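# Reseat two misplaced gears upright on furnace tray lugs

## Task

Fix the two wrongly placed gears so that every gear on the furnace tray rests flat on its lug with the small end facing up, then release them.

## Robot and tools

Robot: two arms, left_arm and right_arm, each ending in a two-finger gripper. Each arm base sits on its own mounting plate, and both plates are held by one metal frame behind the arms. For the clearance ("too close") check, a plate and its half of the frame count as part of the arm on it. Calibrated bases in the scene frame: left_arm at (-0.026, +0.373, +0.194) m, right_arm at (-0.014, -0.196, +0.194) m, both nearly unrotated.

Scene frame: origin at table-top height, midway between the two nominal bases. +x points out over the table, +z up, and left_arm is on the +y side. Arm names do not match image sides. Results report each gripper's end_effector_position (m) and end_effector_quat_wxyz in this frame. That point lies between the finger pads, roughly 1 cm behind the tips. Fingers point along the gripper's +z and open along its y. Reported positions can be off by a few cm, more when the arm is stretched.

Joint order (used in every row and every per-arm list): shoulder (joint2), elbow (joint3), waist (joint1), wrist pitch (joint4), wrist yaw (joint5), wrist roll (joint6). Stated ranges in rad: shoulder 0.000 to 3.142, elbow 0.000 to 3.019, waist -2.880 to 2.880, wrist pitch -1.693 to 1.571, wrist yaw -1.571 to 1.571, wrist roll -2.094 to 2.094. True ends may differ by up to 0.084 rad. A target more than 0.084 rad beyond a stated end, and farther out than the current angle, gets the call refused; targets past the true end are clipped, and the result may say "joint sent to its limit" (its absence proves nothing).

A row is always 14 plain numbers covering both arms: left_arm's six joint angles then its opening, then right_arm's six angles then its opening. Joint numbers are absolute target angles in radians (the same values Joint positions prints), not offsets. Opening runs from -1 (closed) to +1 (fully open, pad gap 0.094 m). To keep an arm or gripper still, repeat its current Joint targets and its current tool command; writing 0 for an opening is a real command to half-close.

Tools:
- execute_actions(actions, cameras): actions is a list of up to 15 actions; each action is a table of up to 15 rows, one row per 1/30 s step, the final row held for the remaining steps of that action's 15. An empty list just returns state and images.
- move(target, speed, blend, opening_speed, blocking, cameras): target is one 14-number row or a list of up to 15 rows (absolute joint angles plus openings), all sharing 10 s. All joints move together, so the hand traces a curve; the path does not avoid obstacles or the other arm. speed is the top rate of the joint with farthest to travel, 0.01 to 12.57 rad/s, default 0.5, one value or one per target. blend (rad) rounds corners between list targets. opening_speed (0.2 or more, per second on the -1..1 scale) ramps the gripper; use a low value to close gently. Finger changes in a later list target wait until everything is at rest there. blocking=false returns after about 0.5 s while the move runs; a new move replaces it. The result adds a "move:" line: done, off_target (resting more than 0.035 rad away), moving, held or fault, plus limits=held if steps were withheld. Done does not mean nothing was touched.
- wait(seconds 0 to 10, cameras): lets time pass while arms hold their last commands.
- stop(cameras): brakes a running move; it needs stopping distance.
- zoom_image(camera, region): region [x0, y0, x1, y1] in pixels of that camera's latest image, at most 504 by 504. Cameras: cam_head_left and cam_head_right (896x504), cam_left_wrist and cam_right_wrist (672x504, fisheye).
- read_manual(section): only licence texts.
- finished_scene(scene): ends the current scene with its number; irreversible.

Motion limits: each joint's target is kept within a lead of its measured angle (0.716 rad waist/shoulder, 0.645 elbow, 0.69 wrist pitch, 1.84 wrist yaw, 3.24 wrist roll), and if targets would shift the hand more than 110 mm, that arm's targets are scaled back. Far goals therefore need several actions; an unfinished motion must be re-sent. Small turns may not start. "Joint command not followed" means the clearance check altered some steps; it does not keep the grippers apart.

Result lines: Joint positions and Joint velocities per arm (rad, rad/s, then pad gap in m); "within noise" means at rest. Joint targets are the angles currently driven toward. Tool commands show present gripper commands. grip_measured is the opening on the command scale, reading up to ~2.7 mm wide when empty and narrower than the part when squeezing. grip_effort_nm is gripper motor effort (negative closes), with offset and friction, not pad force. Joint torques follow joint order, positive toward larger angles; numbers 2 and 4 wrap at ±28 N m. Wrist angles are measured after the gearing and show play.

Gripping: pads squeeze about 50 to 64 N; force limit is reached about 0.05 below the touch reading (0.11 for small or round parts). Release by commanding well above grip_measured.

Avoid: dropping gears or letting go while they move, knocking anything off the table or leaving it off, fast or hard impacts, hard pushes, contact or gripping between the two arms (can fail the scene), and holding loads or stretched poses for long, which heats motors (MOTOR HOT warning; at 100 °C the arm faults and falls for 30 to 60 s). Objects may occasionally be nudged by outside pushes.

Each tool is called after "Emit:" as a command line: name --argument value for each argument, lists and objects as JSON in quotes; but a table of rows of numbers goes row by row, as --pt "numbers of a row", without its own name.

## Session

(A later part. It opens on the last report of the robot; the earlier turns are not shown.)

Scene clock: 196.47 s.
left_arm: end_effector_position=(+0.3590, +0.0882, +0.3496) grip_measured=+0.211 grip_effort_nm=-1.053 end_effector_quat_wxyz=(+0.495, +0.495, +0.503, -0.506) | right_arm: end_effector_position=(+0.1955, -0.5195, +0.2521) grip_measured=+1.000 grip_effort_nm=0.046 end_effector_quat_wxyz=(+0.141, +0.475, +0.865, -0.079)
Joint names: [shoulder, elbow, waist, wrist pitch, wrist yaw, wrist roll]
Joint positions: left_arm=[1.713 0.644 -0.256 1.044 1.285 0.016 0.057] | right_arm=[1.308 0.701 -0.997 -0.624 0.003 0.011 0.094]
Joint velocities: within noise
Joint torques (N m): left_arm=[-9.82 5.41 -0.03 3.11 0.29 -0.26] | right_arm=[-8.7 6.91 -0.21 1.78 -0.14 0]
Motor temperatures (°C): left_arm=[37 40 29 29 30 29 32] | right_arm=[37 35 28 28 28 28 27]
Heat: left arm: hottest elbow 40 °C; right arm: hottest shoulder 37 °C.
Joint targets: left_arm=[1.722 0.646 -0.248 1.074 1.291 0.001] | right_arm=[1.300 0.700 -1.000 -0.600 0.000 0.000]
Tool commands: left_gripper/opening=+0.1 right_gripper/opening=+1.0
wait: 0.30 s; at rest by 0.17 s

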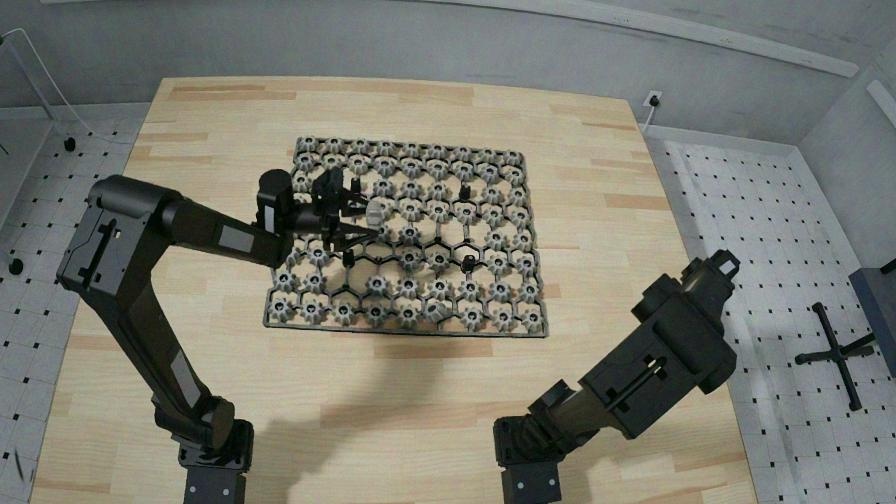

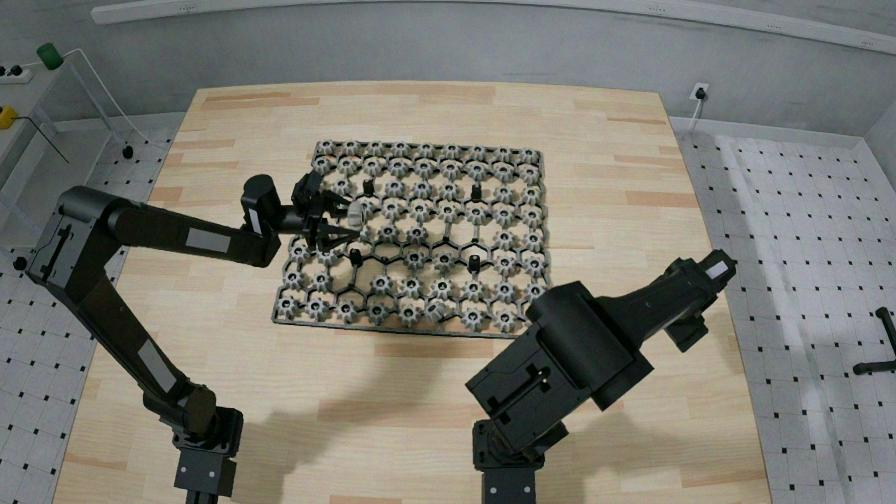

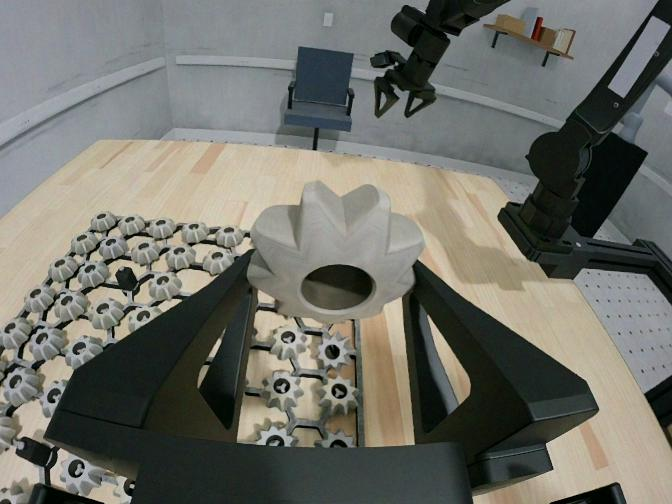

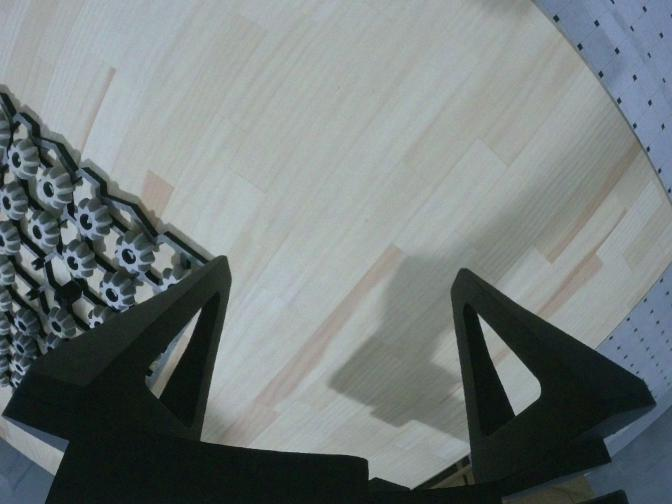

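Emit:
move --target '[1.748,0.646,-0.248,1.118,1.29,0,0.1,1.714,0.569,0.058,1.19,-1.515,1.57,1]' --speed 0.7 --cameras '["cam_head_left","cam_left_wrist","cam_right_wrist"]'

Scene clock: 207.77 s.
left_arm: end_effector_position=(+0.3597, +0.0880, +0.3439) grip_measured=+0.211 grip_effort_nm=-1.057 end_effector_quat_wxyz=(+0.501, +0.498, +0.498, -0.503) | right_arm: end_effector_position=(+0.3615, -0.0020, +0.3439) grip_measured=+1.000 grip_effort_nm=0.022 end_effector_quat_wxyz=(+0.007, -0.015, +0.703, +0.711)
Joint names: [shoulder, elbow, waist, wrist pitch, wrist yaw, wrist roll]
Joint positions: left_arm=[1.739 0.644 -0.256 1.089 1.285 0.015 0.057] | right_arm=[1.709 0.575 0.061 1.163 -1.519 1.557 0.094]
Joint velocities: within noise
Joint torques (N m): left_arm=[-10.11 5.16 0.03 3.1 0.23 -0.26] | right_arm=[-10.34 3.97 0.09 2.22 -0.13 0.11]
Motor temperatures (°C): left_arm=[36 40 29 29 30 29 32] | right_arm=[37 35 28 28 28 28 27]
Heat: left arm: hottest elbow 40 °C; right arm: hottest shoulder 37 °C.
Joint targets: left_arm=[1.748 0.646 -0.248 1.119 1.290 -0.001] | right_arm=[1.714 0.569 0.058 1.190 -1.522 1.570]
move: done
Images, in order (width x height): cam_head_left 896x504, cam_left_wrist 672x504, cam_right_wrist 672x504.

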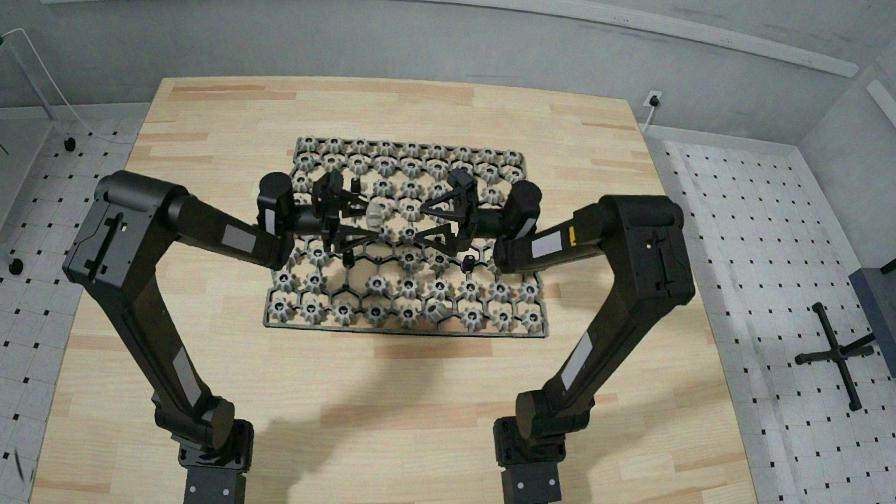

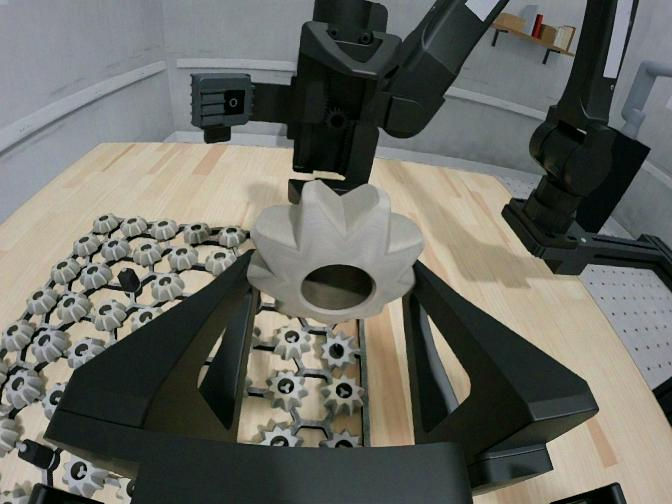

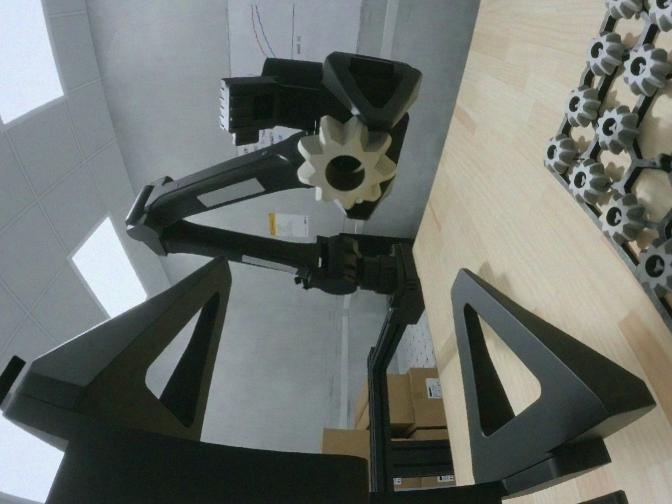

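Emit:
move --pt "1.748 0.646 -0.248 1.118 1.29 0 0.1 1.737 0.596 0.166 1.164 -1.402 1.57 1" --speed 0.4 --cameras '["cam_right_wrist"]'

Scene clock: 220.17 s.
left_arm: end_effector_position=(+0.3597, +0.0880, +0.3439) grip_measured=+0.211 grip_effort_nm=-1.053 end_effector_quat_wxyz=(+0.501, +0.498, +0.498, -0.503) | right_arm: end_effector_position=(+0.3584, +0.0380, +0.3364) grip_measured=+1.000 grip_effort_nm=0.027 end_effector_quat_wxyz=(+0.002, -0.005, +0.703, +0.711)
Joint names: [shoulder, elbow, waist, wrist pitch, wrist yaw, wrist roll]
Joint positions: left_arm=[1.739 0.644 -0.256 1.089 1.285 0.015 0.057] | right_arm=[1.731 0.575 0.167 1.163 -1.405 1.557 0.094]
Joint velocities: within noise
Joint torques (N m): left_arm=[-9.99 5.16 -0.03 3.07 0.23 -0.26] | right_arm=[-10.58 5.83 0.32 1.4 0.09 0.13]
Motor temperatures (°C): left_arm=[35 40 29 29 30 29 32] | right_arm=[37 35 28 28 28 28 27]
Heat: left arm: hottest elbow 40 °C; right arm: hottest shoulder 37 °C.
Joint targets: left_arm=[1.748 0.646 -0.248 1.118 1.290 0.000] | right_arm=[1.737 0.596 0.166 1.164 -1.401 1.569]
move: done
Images, in order (width x height): cam_right_wrist 672x504.

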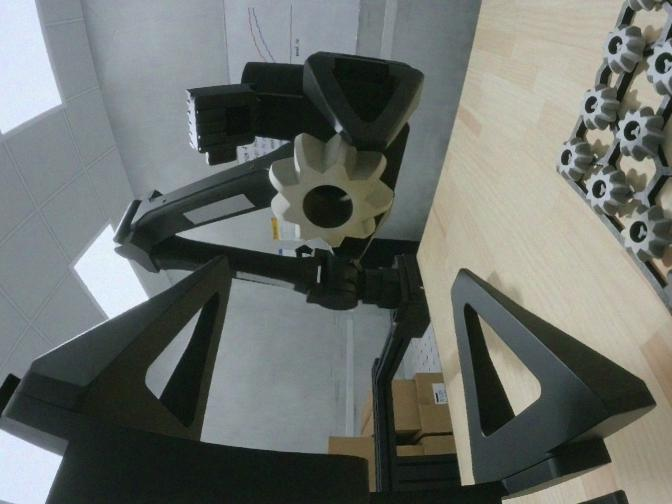

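Emit:
move --pt "1.748 0.646 -0.248 1.118 1.29 0 0.1 1.748 0.65 0.284 1.125 -1.283 1.57 1" --speed 0.25 --cameras '["cam_right_wrist","cam_head_left"]'

Emit:
zoom_image --camera "cam_head_left" --region '[260, 130, 560, 300]'

Scene clock: 226.43 s.
left_arm: end_effector_position=(+0.3597, +0.0880, +0.3439) grip_measured=+0.211 grip_effort_nm=-1.053 end_effector_quat_wxyz=(+0.501, +0.498, +0.498, -0.503) | right_arm: end_effector_position=(+0.3628, +0.0846, +0.3425) grip_measured=+1.000 grip_effort_nm=0.022 end_effector_quat_wxyz=(+0.006, -0.008, +0.702, +0.713)
Joint names: [shoulder, elbow, waist, wrist pitch, wrist yaw, wrist roll]
Joint positions: left_arm=[1.739 0.644 -0.256 1.089 1.285 0.015 0.057] | right_arm=[1.74 0.616 0.283 1.143 -1.287 1.559 0.094]
Joint velocities: within noise
Joint torques (N m): left_arm=[-10.17 5.18 0.03 3.07 0.23 -0.26] | right_arm=[-10.87 7.06 0.32 0.79 0.11 0.13]
Motor temperatures (°C): left_arm=[35 40 29 29 30 29 32] | right_arm=[37 35 28 28 28 28 27]
Heat: left arm: hottest elbow 40 °C; right arm: hottest shoulder 37 °C.
Joint targets: left_arm=[1.748 0.646 -0.248 1.118 1.290 0.000] | right_arm=[1.748 0.650 0.284 1.126 -1.283 1.571]
move: done
Images, in order (width x height): cam_head_left 896x504, cam_right_wrist 672x504.

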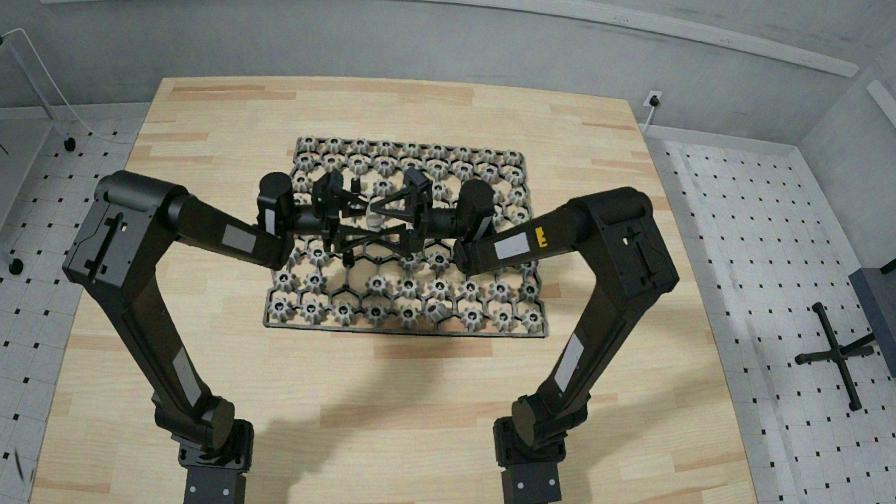

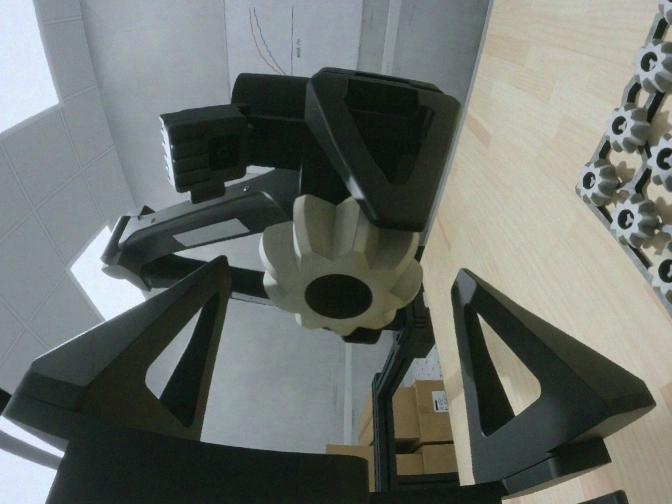

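Scaled by 1.680 from the camera's 896x504 image, which has a finer 1280x720 frame.

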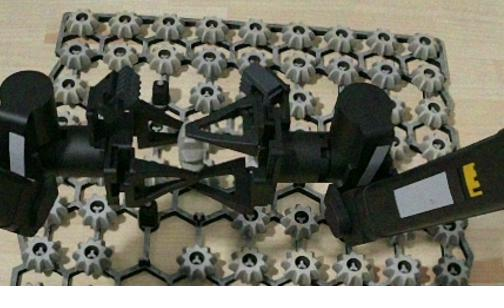

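Emit:
move --pt "1.748 0.646 -0.248 1.118 1.29 0 0.1 1.750 0.658 0.301 1.115 -1.267 1.57 1" --pt "1.748 0.646 -0.248 1.118 1.29 0 0.1 1.750 0.658 0.301 1.115 -1.267 1.57 0.1" --speed 0.15 --opening_speed 0.25 --cameras '["cam_right_wrist","cam_left_wrist"]'

Scene clock: 237.53 s.
left_arm: end_effector_position=(+0.3598, +0.0881, +0.3418) grip_measured=+0.211 grip_effort_nm=-1.062 end_effector_quat_wxyz=(+0.502, +0.499, +0.497, -0.502) | right_arm: end_effector_position=(+0.3642, +0.0896, +0.3416) grip_measured=+0.197 grip_effort_nm=-0.989 end_effector_quat_wxyz=(+0.005, -0.003, +0.702, +0.712)
Joint names: [shoulder, elbow, waist, wrist pitch, wrist yaw, wrist roll]
Joint positions: left_arm=[1.744 0.644 -0.256 1.089 1.285 0.024 0.057] | right_arm=[1.742 0.621 0.295 1.131 -1.27 1.559 0.056]
Joint velocities: within noise
Joint torques (N m): left_arm=[-10.4 5.16 0.03 3.08 0.24 -0.25] | right_arm=[-10.99 7.31 0.79 0.83 0.1 0.11]
Motor temperatures (°C): left_arm=[35 39 29 29 30 29 33] | right_arm=[37 35 28 28 28 28 28]
Heat: left arm: hottest elbow 39 °C; right arm: hottest shoulder 37 °C.
Joint targets: left_arm=[1.748 0.646 -0.248 1.118 1.290 0.009] | right_arm=[1.750 0.658 0.301 1.114 -1.267 1.570]
move: off_target (right_arm); target 2's new numbers were sent with right_arm's elbow 0.037 rad from that target; right_arm: the elbow is farthest, 0.037 rad from its target
Images, in order (width x height): cam_left_wrist 672x504, cam_right_wrist 672x504.

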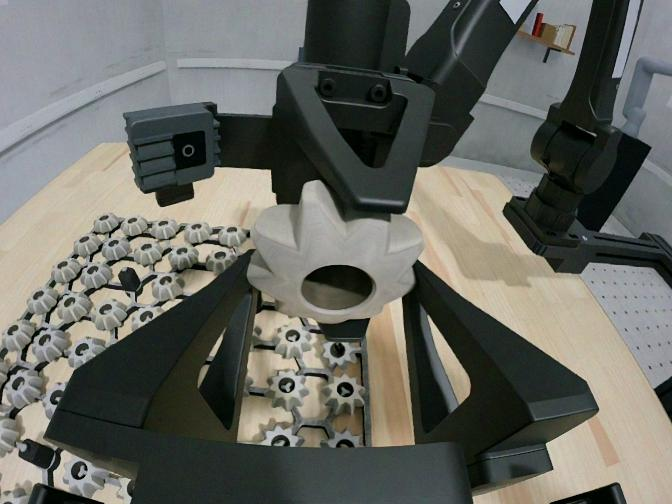

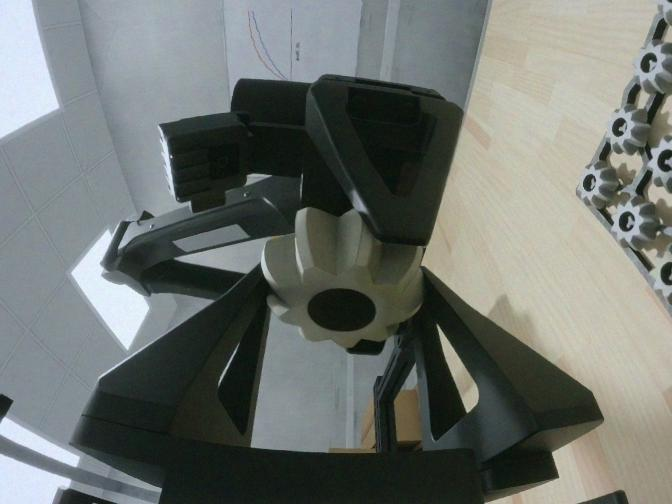

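Gripped. Release left, firm right, retract left.

Emit:
move --pt "1.748 0.646 -0.248 1.118 1.29 0 0.8 1.750 0.658 0.301 1.115 -1.267 1.57 0.0" --speed 0.15 --opening_speed 0.4 --cameras '["cam_right_wrist"]'

Emit:
move --pt "1.725 0.603 0.003 1.096 1.54 0 0.8 1.750 0.658 0.301 1.115 -1.267 1.57 0.0" --pt "1.3 0.9 0.9 0 0.5 0 0.8 1.750 0.658 0.301 1.115 -1.267 1.57 0.0" --pt "1.3 0.7 1.0 -0.6 0 0 0.8 1.750 0.658 0.301 1.115 -1.267 1.57 0.0" --speed '[0.3,0.7,0.7]' --blend 0.02 --cameras '["cam_right_wrist","cam_head_left"]'

Scene clock: 244.97 s.
left_arm: end_effector_position=(+0.3599, +0.0881, +0.3431) grip_measured=+0.797 grip_effort_nm=0.105 end_effector_quat_wxyz=(+0.501, +0.497, +0.498, -0.504) | right_arm: end_effector_position=(+0.3649, +0.0898, +0.3326) grip_measured=+0.196 grip_effort_nm=-1.004 end_effector_quat_wxyz=(-0.004, +0.007, +0.705, +0.709)
Joint names: [shoulder, elbow, waist, wrist pitch, wrist yaw, wrist roll]
Joint positions: left_arm=[1.744 0.644 -0.256 1.099 1.285 0.007 0.084] | right_arm=[1.761 0.621 0.295 1.123 -1.267 1.56 0.056]
Joint velocities: within noise
Joint torques (N m): left_arm=[-10.4 5.18 -0.09 2.65 0.21 -0.26] | right_arm=[-12.81 7.19 0.67 1.17 0.06 0.11]
Motor temperatures (°C): left_arm=[35 39 29 29 30 29 33] | right_arm=[37 36 28 28 28 28 28]
Heat: left arm: hottest elbow 39 °C; right arm: hottest shoulder 37 °C.
Joint targets: left_arm=[1.748 0.646 -0.248 1.119 1.290 -0.008] | right_arm=[1.750 0.658 0.301 1.115 -1.264 1.570]
move: off_target (right_arm); right_arm: the elbow is farthest, 0.037 rad from its target
Images, in order (width x height): cam_right_wrist 672x504.

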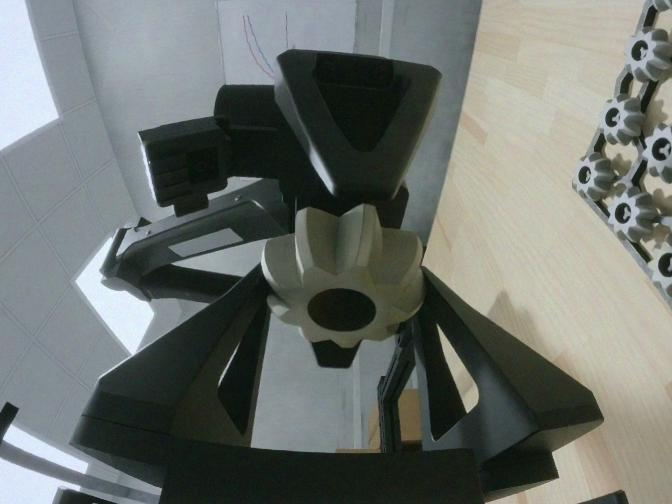

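Scene clock: 248.73 s.
left_arm: end_effector_position=(+0.2003, +0.6956, +0.2578) grip_measured=+0.798 grip_effort_nm=0.090 end_effector_quat_wxyz=(+0.162, -0.452, +0.873, +0.084) | right_arm: end_effector_position=(+0.3649, +0.0898, +0.3326) grip_measured=+0.196 grip_effort_nm=-0.994 end_effector_quat_wxyz=(-0.004, +0.007, +0.705, +0.709)
Joint names: [shoulder, elbow, waist, wrist pitch, wrist yaw, wrist roll]
Joint positions: left_arm=[1.301 0.701 0.995 -0.59 0.006 0.005 0.084] | right_arm=[1.761 0.621 0.295 1.123 -1.267 1.56 0.056]
Joint velocities: within noise
Joint torques (N m): left_arm=[-7.65 7.83 -0.03 0.61 -0.19 -0.18] | right_arm=[-12.92 7.19 0.73 1.17 -0.04 0.1]
Motor temperatures (°C): left_arm=[34 40 29 29 30 29 32] | right_arm=[37 36 28 28 28 28 28]
Heat: left arm: hottest elbow 40 °C; right arm: hottest shoulder 37 °C.
Joint targets: left_arm=[1.300 0.700 1.000 -0.601 0.001 -0.001] | right_arm=[1.750 0.658 0.301 1.115 -1.267 1.570]
move: off_target (right_arm); right_arm: the elbow is farthest, 0.037 rad from its target
Images, in order (width x height): cam_head_left 896x504, cam_right_wrist 672x504.

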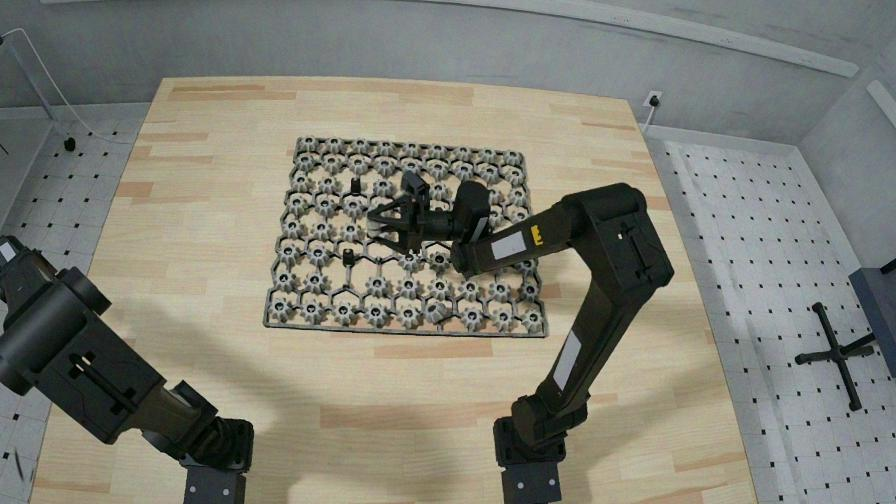

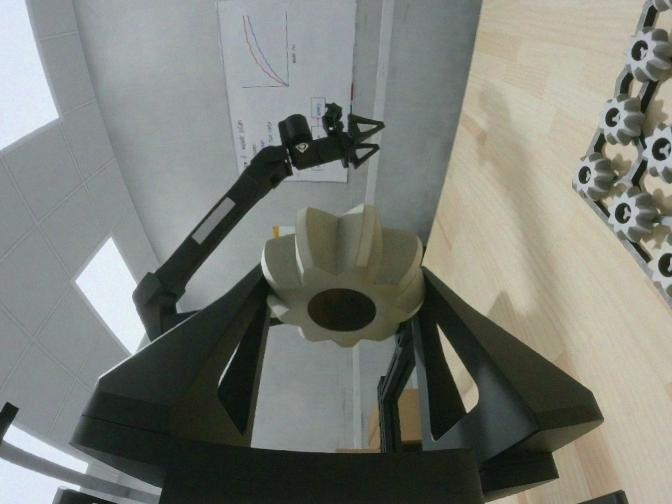

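Emit:
zoom_image --camera "cam_right_wrist" --region '[240, 180, 450, 370]'

Scaled by 2.400 from the camera's 672x504 image, which has a finer 960x720 frame.

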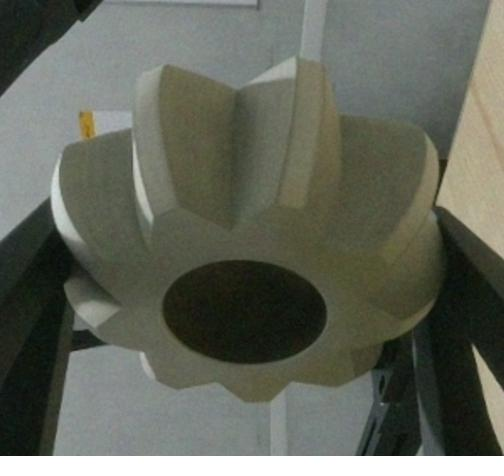

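Emit:
move --pt "1.3 0.7 1.0 -0.6 0 0 0.8 1.95 1.30 0.42 0 -0.6 0.6 0" --pt "1.3 0.7 1.0 -0.6 0 0 0.8 2.1005 1.375 0.467 -0.81 0 -0.234 0" --speed '[0.7,0.6]' --blend 0.1 --cameras '["cam_right_wrist","cam_head_left"]'

Emit:
zoom_image --camera "cam_right_wrist" --region '[230, 130, 460, 360]'

Scene clock: 272.93 s.
left_arm: end_effector_position=(+0.2003, +0.6956, +0.2578) grip_measured=+0.798 grip_effort_nm=0.085 end_effector_quat_wxyz=(+0.162, -0.452, +0.873, +0.084) | right_arm: end_effector_position=(+0.4674, +0.0452, +0.0912) grip_measured=+0.196 grip_effort_nm=-0.999 end_effector_quat_wxyz=(-0.013, -0.336, +0.942, +0.005)
Joint names: [shoulder, elbow, waist, wrist pitch, wrist yaw, wrist roll]
Joint positions: left_arm=[1.301 0.701 0.995 -0.59 0.006 0.007 0.084] | right_arm=[2.116 1.321 0.46 -0.794 0.001 -0.222 0.056]
Joint velocities: within noise
Joint torques (N m): left_arm=[-7.47 7.8 -0.15 0.65 -0.18 -0.16] | right_arm=[-20.95 9.52 0.91 -0.2 0.05 0]
Motor temperatures (°C): left_arm=[34 40 29 29 30 29 32] | right_arm=[38 36 28 28 28 28 29]
Heat: left arm: hottest elbow 40 °C; right arm: hottest shoulder 38 °C.
Joint targets: left_arm=[1.300 0.700 1.000 -0.600 0.001 0.002] | right_arm=[2.100 1.375 0.467 -0.809 0.005 -0.234]
move: off_target (right_arm); right_arm: the elbow is farthest, 0.054 rad from its target
Images, in order (width x height): cam_head_left 896x504, cam_right_wrist 672x504.

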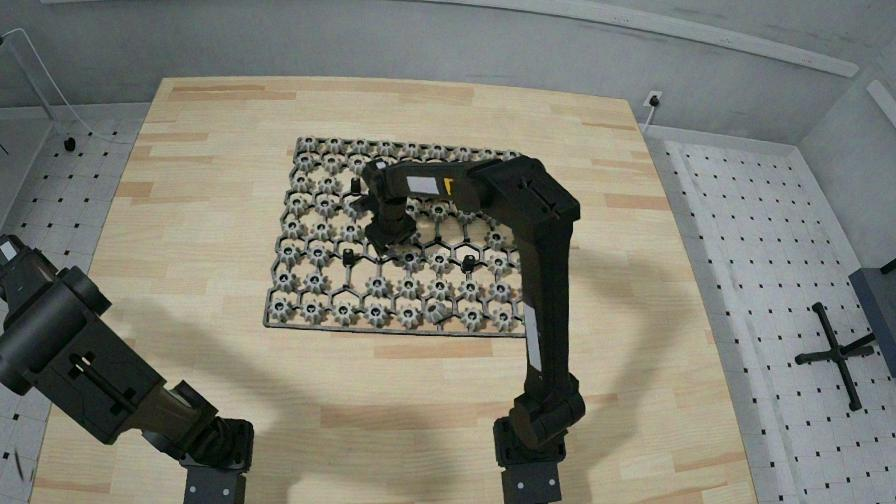

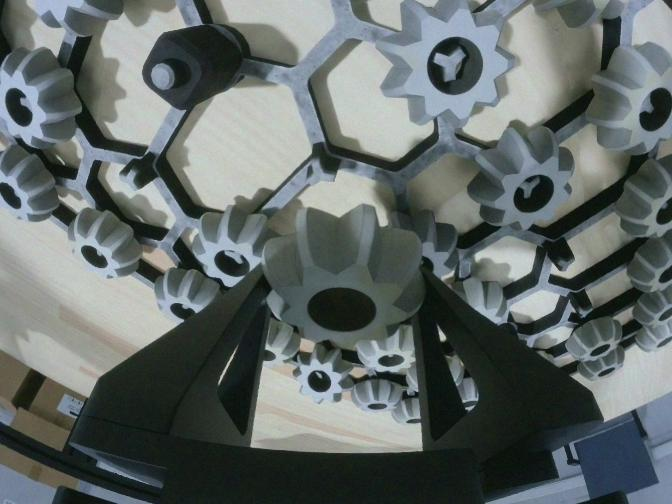

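Scaled by 2.191 from the camera's 672x504 image, which has a finer 960x720 frame.

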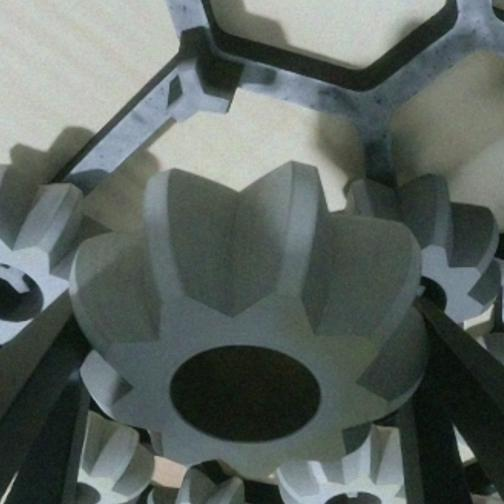

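Emit:
zoom_image --camera "cam_right_wrist" --region '[290, 120, 370, 200]'

Scaled by 6.300 from the camera's 672x504 image, which has a finer 960x720 frame.

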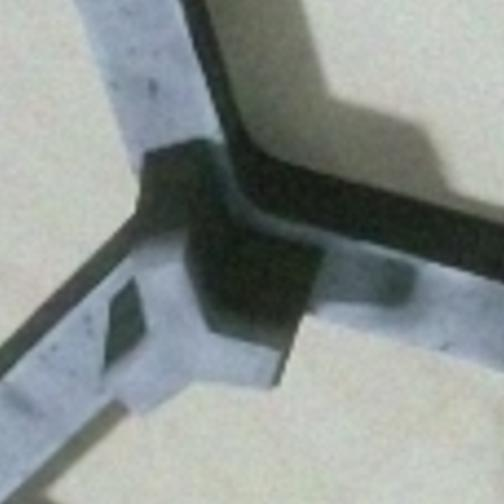

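Emit:
move --pt "1.3 0.7 1.0 -0.6 0 0 0.8 2.182 1.375 0.492 -0.733 0 -0.227 0" --speed 0.15 --cameras '["cam_right_wrist"]'

Emit:
zoom_image --camera "cam_right_wrist" --region '[230, 130, 460, 360]'

Scene clock: 305.23 s.
left_arm: end_effector_position=(+0.2003, +0.6956, +0.2578) grip_measured=+0.798 grip_effort_nm=0.090 end_effector_quat_wxyz=(+0.162, -0.452, +0.873, +0.084) | right_arm: end_effector_position=(+0.4533, +0.0549, +0.0492) grip_measured=+0.196 grip_effort_nm=-0.999 end_effector_quat_wxyz=(-0.030, -0.353, +0.935, +0.002)
Joint names: [shoulder, elbow, waist, wrist pitch, wrist yaw, wrist roll]
Joint positions: left_arm=[1.301 0.701 0.995 -0.59 0.006 0.007 0.084] | right_arm=[2.2 1.326 0.487 -0.751 0.001 -0.232 0.056]
Joint velocities: within noise
Joint torques (N m): left_arm=[-7.59 7.8 -0.09 0.62 -0.19 -0.17] | right_arm=[-21.48 8.73 0.73 0.95 -0.12 0.06]
Motor temperatures (°C): left_arm=[33 40 29 29 30 29 32] | right_arm=[40 39 28 27 28 28 30]
Heat: left arm: hottest elbow 40 °C; right arm: hottest shoulder 40 °C.
Joint targets: left_arm=[1.300 0.700 1.000 -0.600 0.001 0.000] | right_arm=[2.182 1.375 0.492 -0.732 0.000 -0.235]
move: off_target (right_arm); right_arm: the elbow is farthest, 0.049 rad from its target
Images, in order (width x height): cam_right_wrist 672x504.

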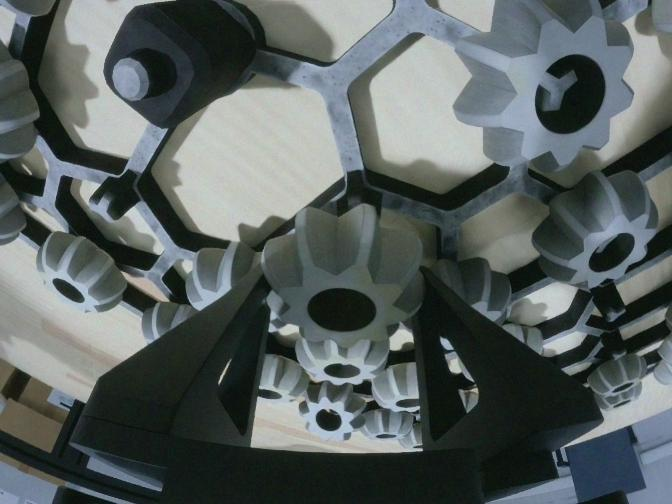

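Scaled by 2.191 from the camera's 672x504 image, which has a finer 960x720 frame.

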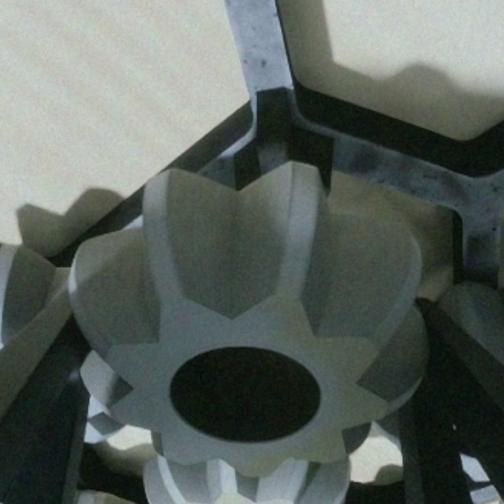

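Emit:
move --pt "1.3 0.7 1.0 -0.6 0 0 0.8 2.163 1.395 0.49 -0.705 0 -0.22 0" --speed 0.15 --cameras '["cam_right_wrist"]'

Emit:
zoom_image --camera "cam_right_wrist" --region '[230, 130, 460, 360]'

Scene clock: 315.10 s.
left_arm: end_effector_position=(+0.2003, +0.6956, +0.2578) grip_measured=+0.798 grip_effort_nm=0.085 end_effector_quat_wxyz=(+0.162, -0.452, +0.873, +0.084) | right_arm: end_effector_position=(+0.4691, +0.0632, +0.0536) grip_measured=+0.196 grip_effort_nm=-0.994 end_effector_quat_wxyz=(-0.006, -0.353, +0.936, +0.006)
Joint names: [shoulder, elbow, waist, wrist pitch, wrist yaw, wrist roll]
Joint positions: left_arm=[1.301 0.701 0.995 -0.59 0.006 0.007 0.084] | right_arm=[2.2 1.346 0.487 -0.722 0.001 -0.232 0.056]
Joint velocities: within noise
Joint torques (N m): left_arm=[-7.59 7.79 -0.03 0.64 -0.18 -0.17] | right_arm=[-23.88 8.9 0.56 0.98 -0.12 0.2]
Motor temperatures (°C): left_arm=[33 40 29 29 30 29 31] | right_arm=[41 38 28 27 28 28 30]
Heat: left arm: hottest elbow 40 °C; right arm: hottest shoulder 41 °C.
Joint targets: left_arm=[1.300 0.700 1.000 -0.600 0.001 0.000] | right_arm=[2.163 1.395 0.490 -0.705 0.000 -0.220]
move: off_target (right_arm); right_arm: the elbow is farthest, 0.049 rad from its target
Images, in order (width x height): cam_right_wrist 672x504.

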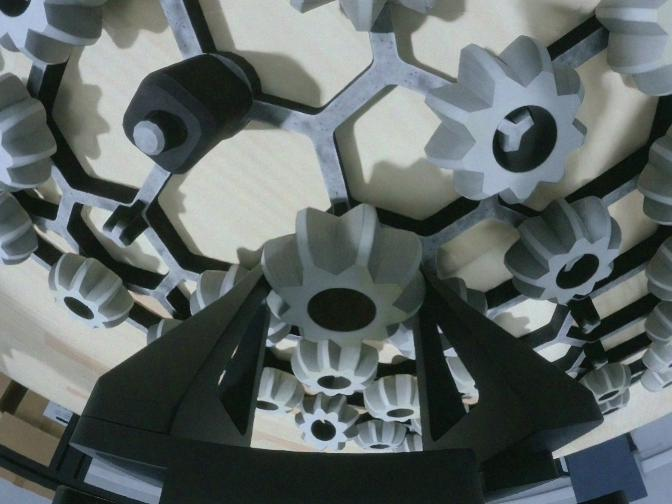

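Scaled by 2.191 from the camera's 672x504 image, which has a finer 960x720 frame.

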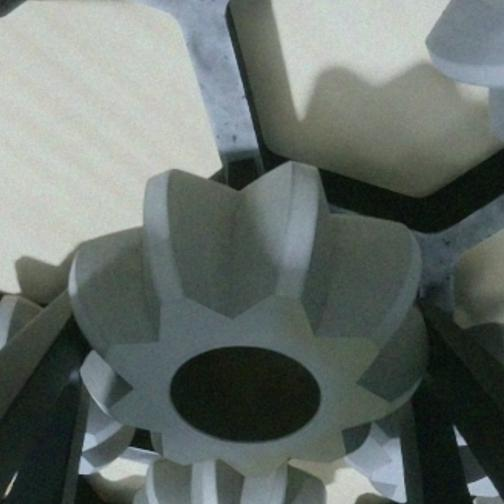

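Emit:
move --pt "1.3 0.7 1.0 -0.6 0 0 0.8 2.197 1.397 0.49 -0.684 0 -0.22 0" --speed 0.06 --cameras '["cam_right_wrist"]'

Emit:
zoom_image --camera "cam_right_wrist" --region '[230, 130, 460, 360]'

Scene clock: 327.83 s.
left_arm: end_effector_position=(+0.2003, +0.6956, +0.2578) grip_measured=+0.798 grip_effort_nm=0.090 end_effector_quat_wxyz=(+0.162, -0.452, +0.873, +0.084) | right_arm: end_effector_position=(+0.4713, +0.0644, +0.0498) grip_measured=+0.196 grip_effort_nm=-1.004 end_effector_quat_wxyz=(+0.000, -0.353, +0.936, +0.006)
Joint names: [shoulder, elbow, waist, wrist pitch, wrist yaw, wrist roll]
Joint positions: left_arm=[1.301 0.701 0.995 -0.59 0.006 0.007 0.084] | right_arm=[2.207 1.346 0.487 -0.704 0.001 -0.232 0.056]
Joint velocities: within noise
Joint torques (N m): left_arm=[-7.65 7.79 -0.15 0.62 -0.2 -0.18] | right_arm=[-21.13 9.13 0.56 1.05 -0.11 0.2]
Motor temperatures (°C): left_arm=[33 40 29 29 30 29 31] | right_arm=[43 38 28 27 28 28 30]
Heat: left arm: hottest elbow 40 °C; right arm: hottest shoulder 43 °C.
Joint targets: left_arm=[1.300 0.700 1.000 -0.600 0.001 0.000] | right_arm=[2.197 1.397 0.490 -0.684 0.000 -0.220]
move: off_target (right_arm); right_arm: the elbow is farthest, 0.051 rad from its target
Images, in order (width x height): cam_right_wrist 672x504.

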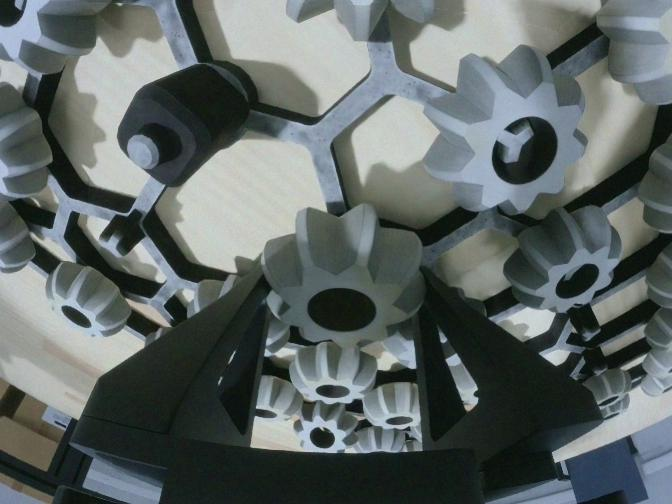

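Scaled by 2.191 from the camera's 672x504 image, which has a finer 960x720 frame.

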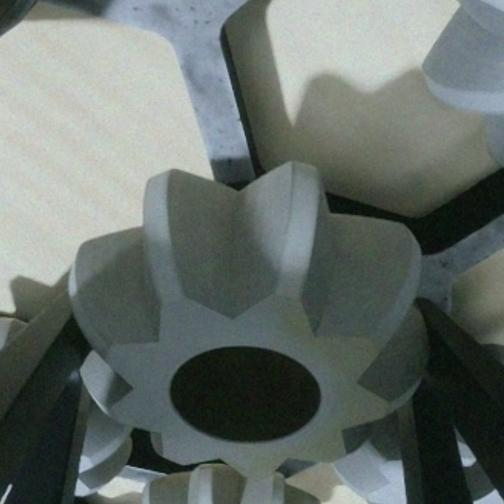

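Emit:
move --pt "1.3 0.7 1.0 -0.6 0 0 0.8 2.215 1.397 0.485 -0.672 0 -0.22 0" --speed 0.06 --cameras '["cam_right_wrist"]'

Emit:
zoom_image --camera "cam_right_wrist" --region '[230, 130, 460, 360]'

Scene clock: 344.20 s.
left_arm: end_effector_position=(+0.2003, +0.6956, +0.2578) grip_measured=+0.798 grip_effort_nm=0.081 end_effector_quat_wxyz=(+0.162, -0.452, +0.873, +0.084) | right_arm: end_effector_position=(+0.4691, +0.0634, +0.0395) grip_measured=+0.196 grip_effort_nm=-0.994 end_effector_quat_wxyz=(-0.004, -0.353, +0.936, +0.006)
Joint names: [shoulder, elbow, waist, wrist pitch, wrist yaw, wrist roll]
Joint positions: left_arm=[1.301 0.701 0.995 -0.59 0.006 0.007 0.084] | right_arm=[2.227 1.346 0.487 -0.691 0.001 -0.232 0.056]
Joint velocities: within noise
Joint torques (N m): left_arm=[-7.59 7.77 -0.03 0.68 -0.23 -0.18] | right_arm=[-21.19 8.92 0.21 1.16 -0.12 0.2]
Motor temperatures (°C): left_arm=[33 40 29 29 30 29 31] | right_arm=[42 38 28 27 28 28 30]
Heat: left arm: hottest elbow 40 °C; right arm: hottest shoulder 42 °C.
Joint targets: left_arm=[1.300 0.700 1.000 -0.600 0.000 0.000] | right_arm=[2.215 1.397 0.485 -0.672 0.000 -0.220]
move: off_target (right_arm); right_arm: the elbow is farthest, 0.051 rad from its target
Images, in order (width x height): cam_right_wrist 672x504.

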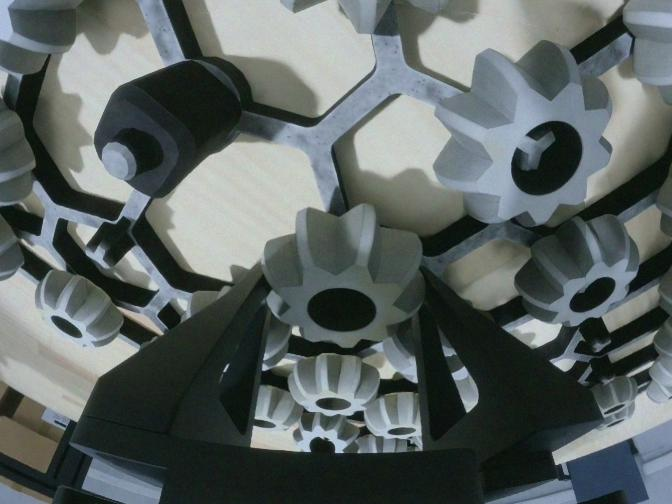

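Scaled by 2.191 from the camera's 672x504 image, which has a finer 960x720 frame.

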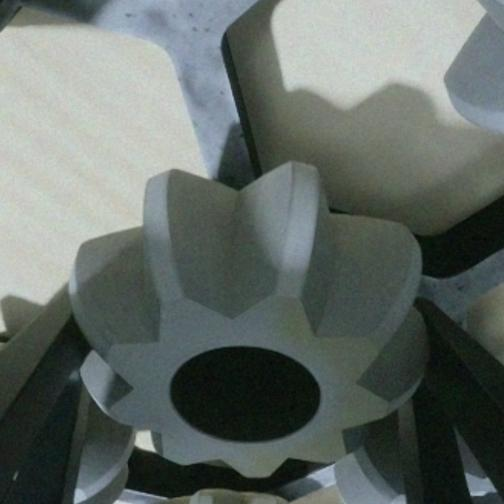

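Emit:
move --pt "1.3 0.7 1.0 -0.6 0 0 0.8 2.226 1.413 0.485 -0.672 0 -0.22 0" --speed 0.06 --cameras '["cam_right_wrist"]'

Emit:
zoom_image --camera "cam_right_wrist" --region '[230, 130, 460, 360]'

Scene clock: 355.40 s.
left_arm: end_effector_position=(+0.2003, +0.6956, +0.2578) grip_measured=+0.798 grip_effort_nm=0.085 end_effector_quat_wxyz=(+0.162, -0.452, +0.873, +0.084) | right_arm: end_effector_position=(+0.4709, +0.0644, +0.0369) grip_measured=+0.196 grip_effort_nm=-0.999 end_effector_quat_wxyz=(-0.004, -0.353, +0.936, +0.006)
Joint names: [shoulder, elbow, waist, wrist pitch, wrist yaw, wrist roll]
Joint positions: left_arm=[1.301 0.701 0.995 -0.59 0.006 0.007 0.084] | right_arm=[2.236 1.354 0.487 -0.691 0.001 -0.232 0.056]
Joint velocities: within noise
Joint torques (N m): left_arm=[-7.65 7.77 -0.09 0.59 -0.23 -0.18] | right_arm=[-21.07 9.47 0.21 0.99 -0.11 0.2]
Motor temperatures (°C): left_arm=[33 40 29 29 30 29 31] | right_arm=[42 38 28 27 28 28 30]
Heat: left arm: hottest elbow 40 °C; right arm: hottest shoulder 42 °C.
Joint targets: left_arm=[1.300 0.700 1.000 -0.600 0.000 0.000] | right_arm=[2.226 1.413 0.485 -0.672 0.000 -0.220]
move: off_target (right_arm); right_arm: the elbow is farthest, 0.059 rad from its target
Images, in order (width x height): cam_right_wrist 672x504.

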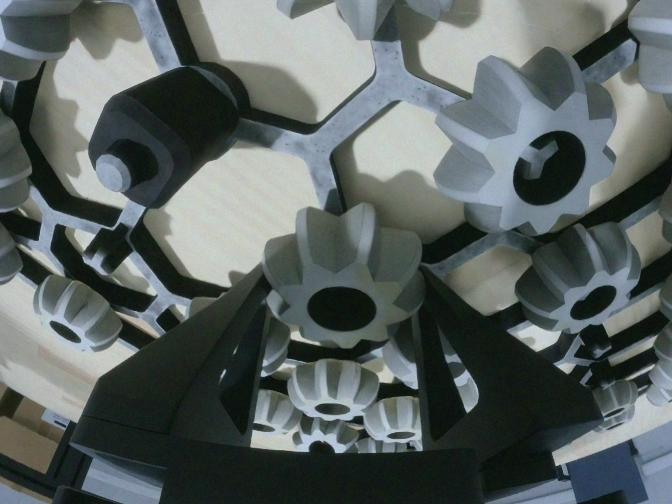

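Scaled by 2.191 from the camera's 672x504 image, which has a finer 960x720 frame.

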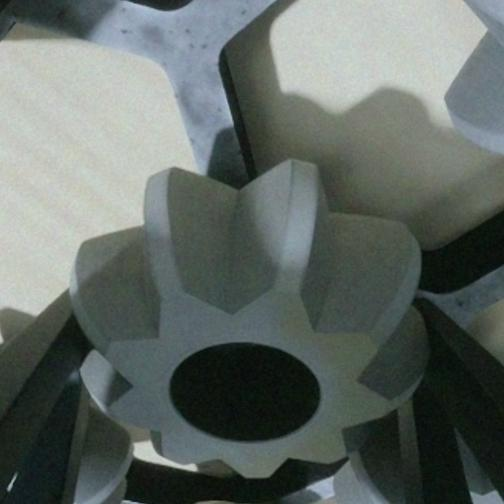

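Emit:
move --pt "1.3 0.7 1.0 -0.6 0 0 0.8 2.240 1.413 0.485 -0.66 0 -0.22 0" --speed 0.06 --cameras '["cam_right_wrist"]'

Emit:
zoom_image --camera "cam_right_wrist" --region '[230, 130, 460, 360]'

Scene clock: 360.50 s.
left_arm: end_effector_position=(+0.2003, +0.6956, +0.2578) grip_measured=+0.798 grip_effort_nm=0.085 end_effector_quat_wxyz=(+0.162, -0.452, +0.873, +0.084) | right_arm: end_effector_position=(+0.4701, +0.0641, +0.0296) grip_measured=+0.196 grip_effort_nm=-0.989 end_effector_quat_wxyz=(-0.006, -0.353, +0.936, +0.006)
Joint names: [shoulder, elbow, waist, wrist pitch, wrist yaw, wrist roll]
Joint positions: left_arm=[1.301 0.701 0.995 -0.59 0.006 0.007 0.084] | right_arm=[2.251 1.357 0.487 -0.684 0.001 -0.232 0.056]
Joint velocities: within noise
Joint torques (N m): left_arm=[-7.53 7.8 -0.09 0.64 -0.23 -0.17] | right_arm=[-21.36 9.17 0.21 1.18 -0.12 0.21]
Motor temperatures (°C): left_arm=[33 40 29 29 30 29 31] | right_arm=[42 38 28 27 28 28 30]
Heat: left arm: hottest elbow 40 °C; right arm: hottest shoulder 42 °C.
Joint targets: left_arm=[1.300 0.700 1.000 -0.600 0.000 0.000] | right_arm=[2.240 1.413 0.485 -0.660 0.000 -0.220]
move: off_target (right_arm); right_arm: the elbow is farthest, 0.056 rad from its target
Images, in order (width x height): cam_right_wrist 672x504.

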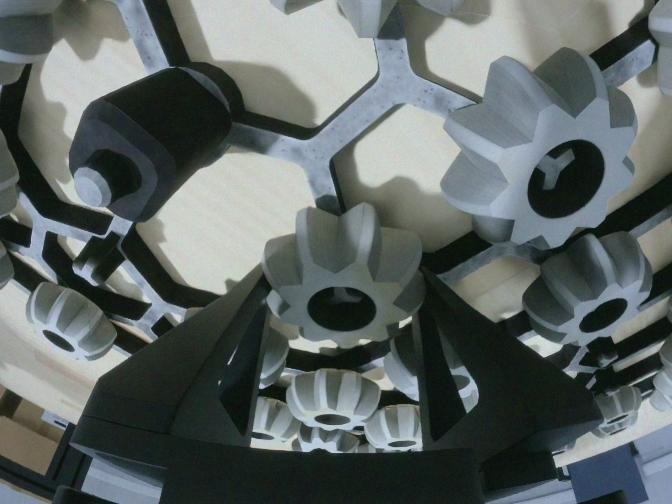

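Scaled by 2.191 from the camera's 672x504 image, which has a finer 960x720 frame.

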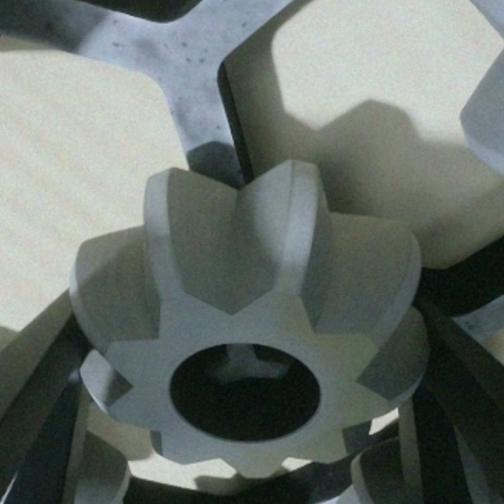

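Emit:
move --pt "1.3 0.7 1.0 -0.6 0 0 0.8 2.248 1.413 0.485 -0.654 0 -0.22 0" --speed 0.06 --cameras '["cam_right_wrist"]'

Emit:
zoom_image --camera "cam_right_wrist" --region '[230, 130, 460, 360]'

Scene clock: 368.13 s.
left_arm: end_effector_position=(+0.2001, +0.6957, +0.2578) grip_measured=+0.798 grip_effort_nm=0.100 end_effector_quat_wxyz=(+0.162, -0.452, +0.873, +0.085) | right_arm: end_effector_position=(+0.4701, +0.0641, +0.0290) grip_measured=+0.196 grip_effort_nm=-0.999 end_effector_quat_wxyz=(-0.006, -0.353, +0.936, +0.006)
Joint names: [shoulder, elbow, waist, wrist pitch, wrist yaw, wrist roll]
Joint positions: left_arm=[1.301 0.701 0.995 -0.59 0.004 0.005 0.084] | right_arm=[2.252 1.357 0.487 -0.682 0.001 -0.232 0.056]
Joint velocities: within noise
Joint torques (N m): left_arm=[-7.59 7.79 -0.15 0.65 -0.24 -0.17] | right_arm=[-20.72 9.16 0.15 1.33 -0.11 0.21]
Motor temperatures (°C): left_arm=[33 40 29 29 30 29 31] | right_arm=[43 38 28 27 28 28 30]
Heat: left arm: hottest elbow 40 °C; right arm: hottest shoulder 43 °C.
Joint targets: left_arm=[1.300 0.700 1.000 -0.600 -0.001 -0.002] | right_arm=[2.248 1.413 0.485 -0.653 0.000 -0.220]
move: off_target (right_arm); right_arm: the elbow is farthest, 0.056 rad from its target
Images, in order (width x height): cam_right_wrist 672x504.

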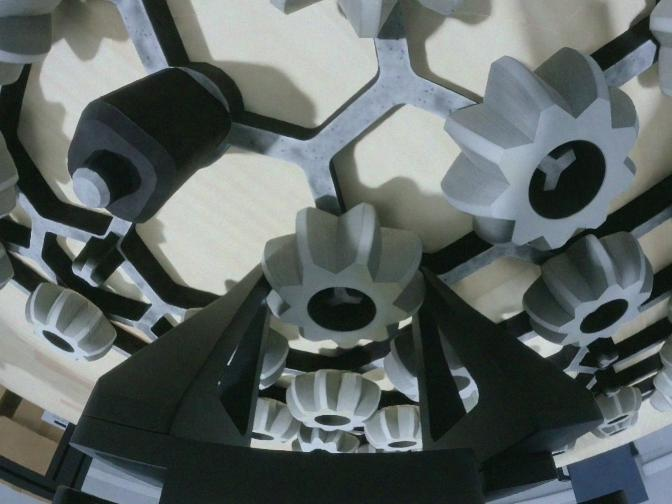

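Scaled by 2.191 from the camera's 672x504 image, which has a finer 960x720 frame.

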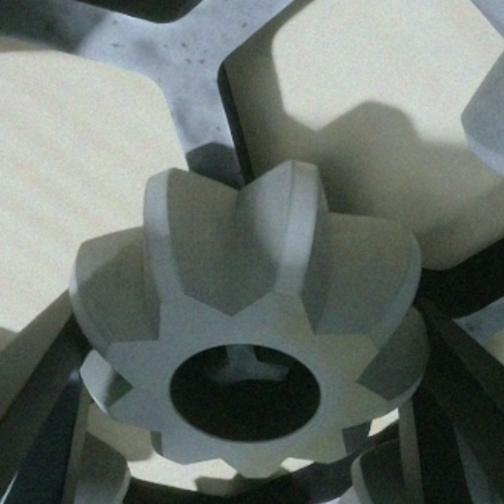

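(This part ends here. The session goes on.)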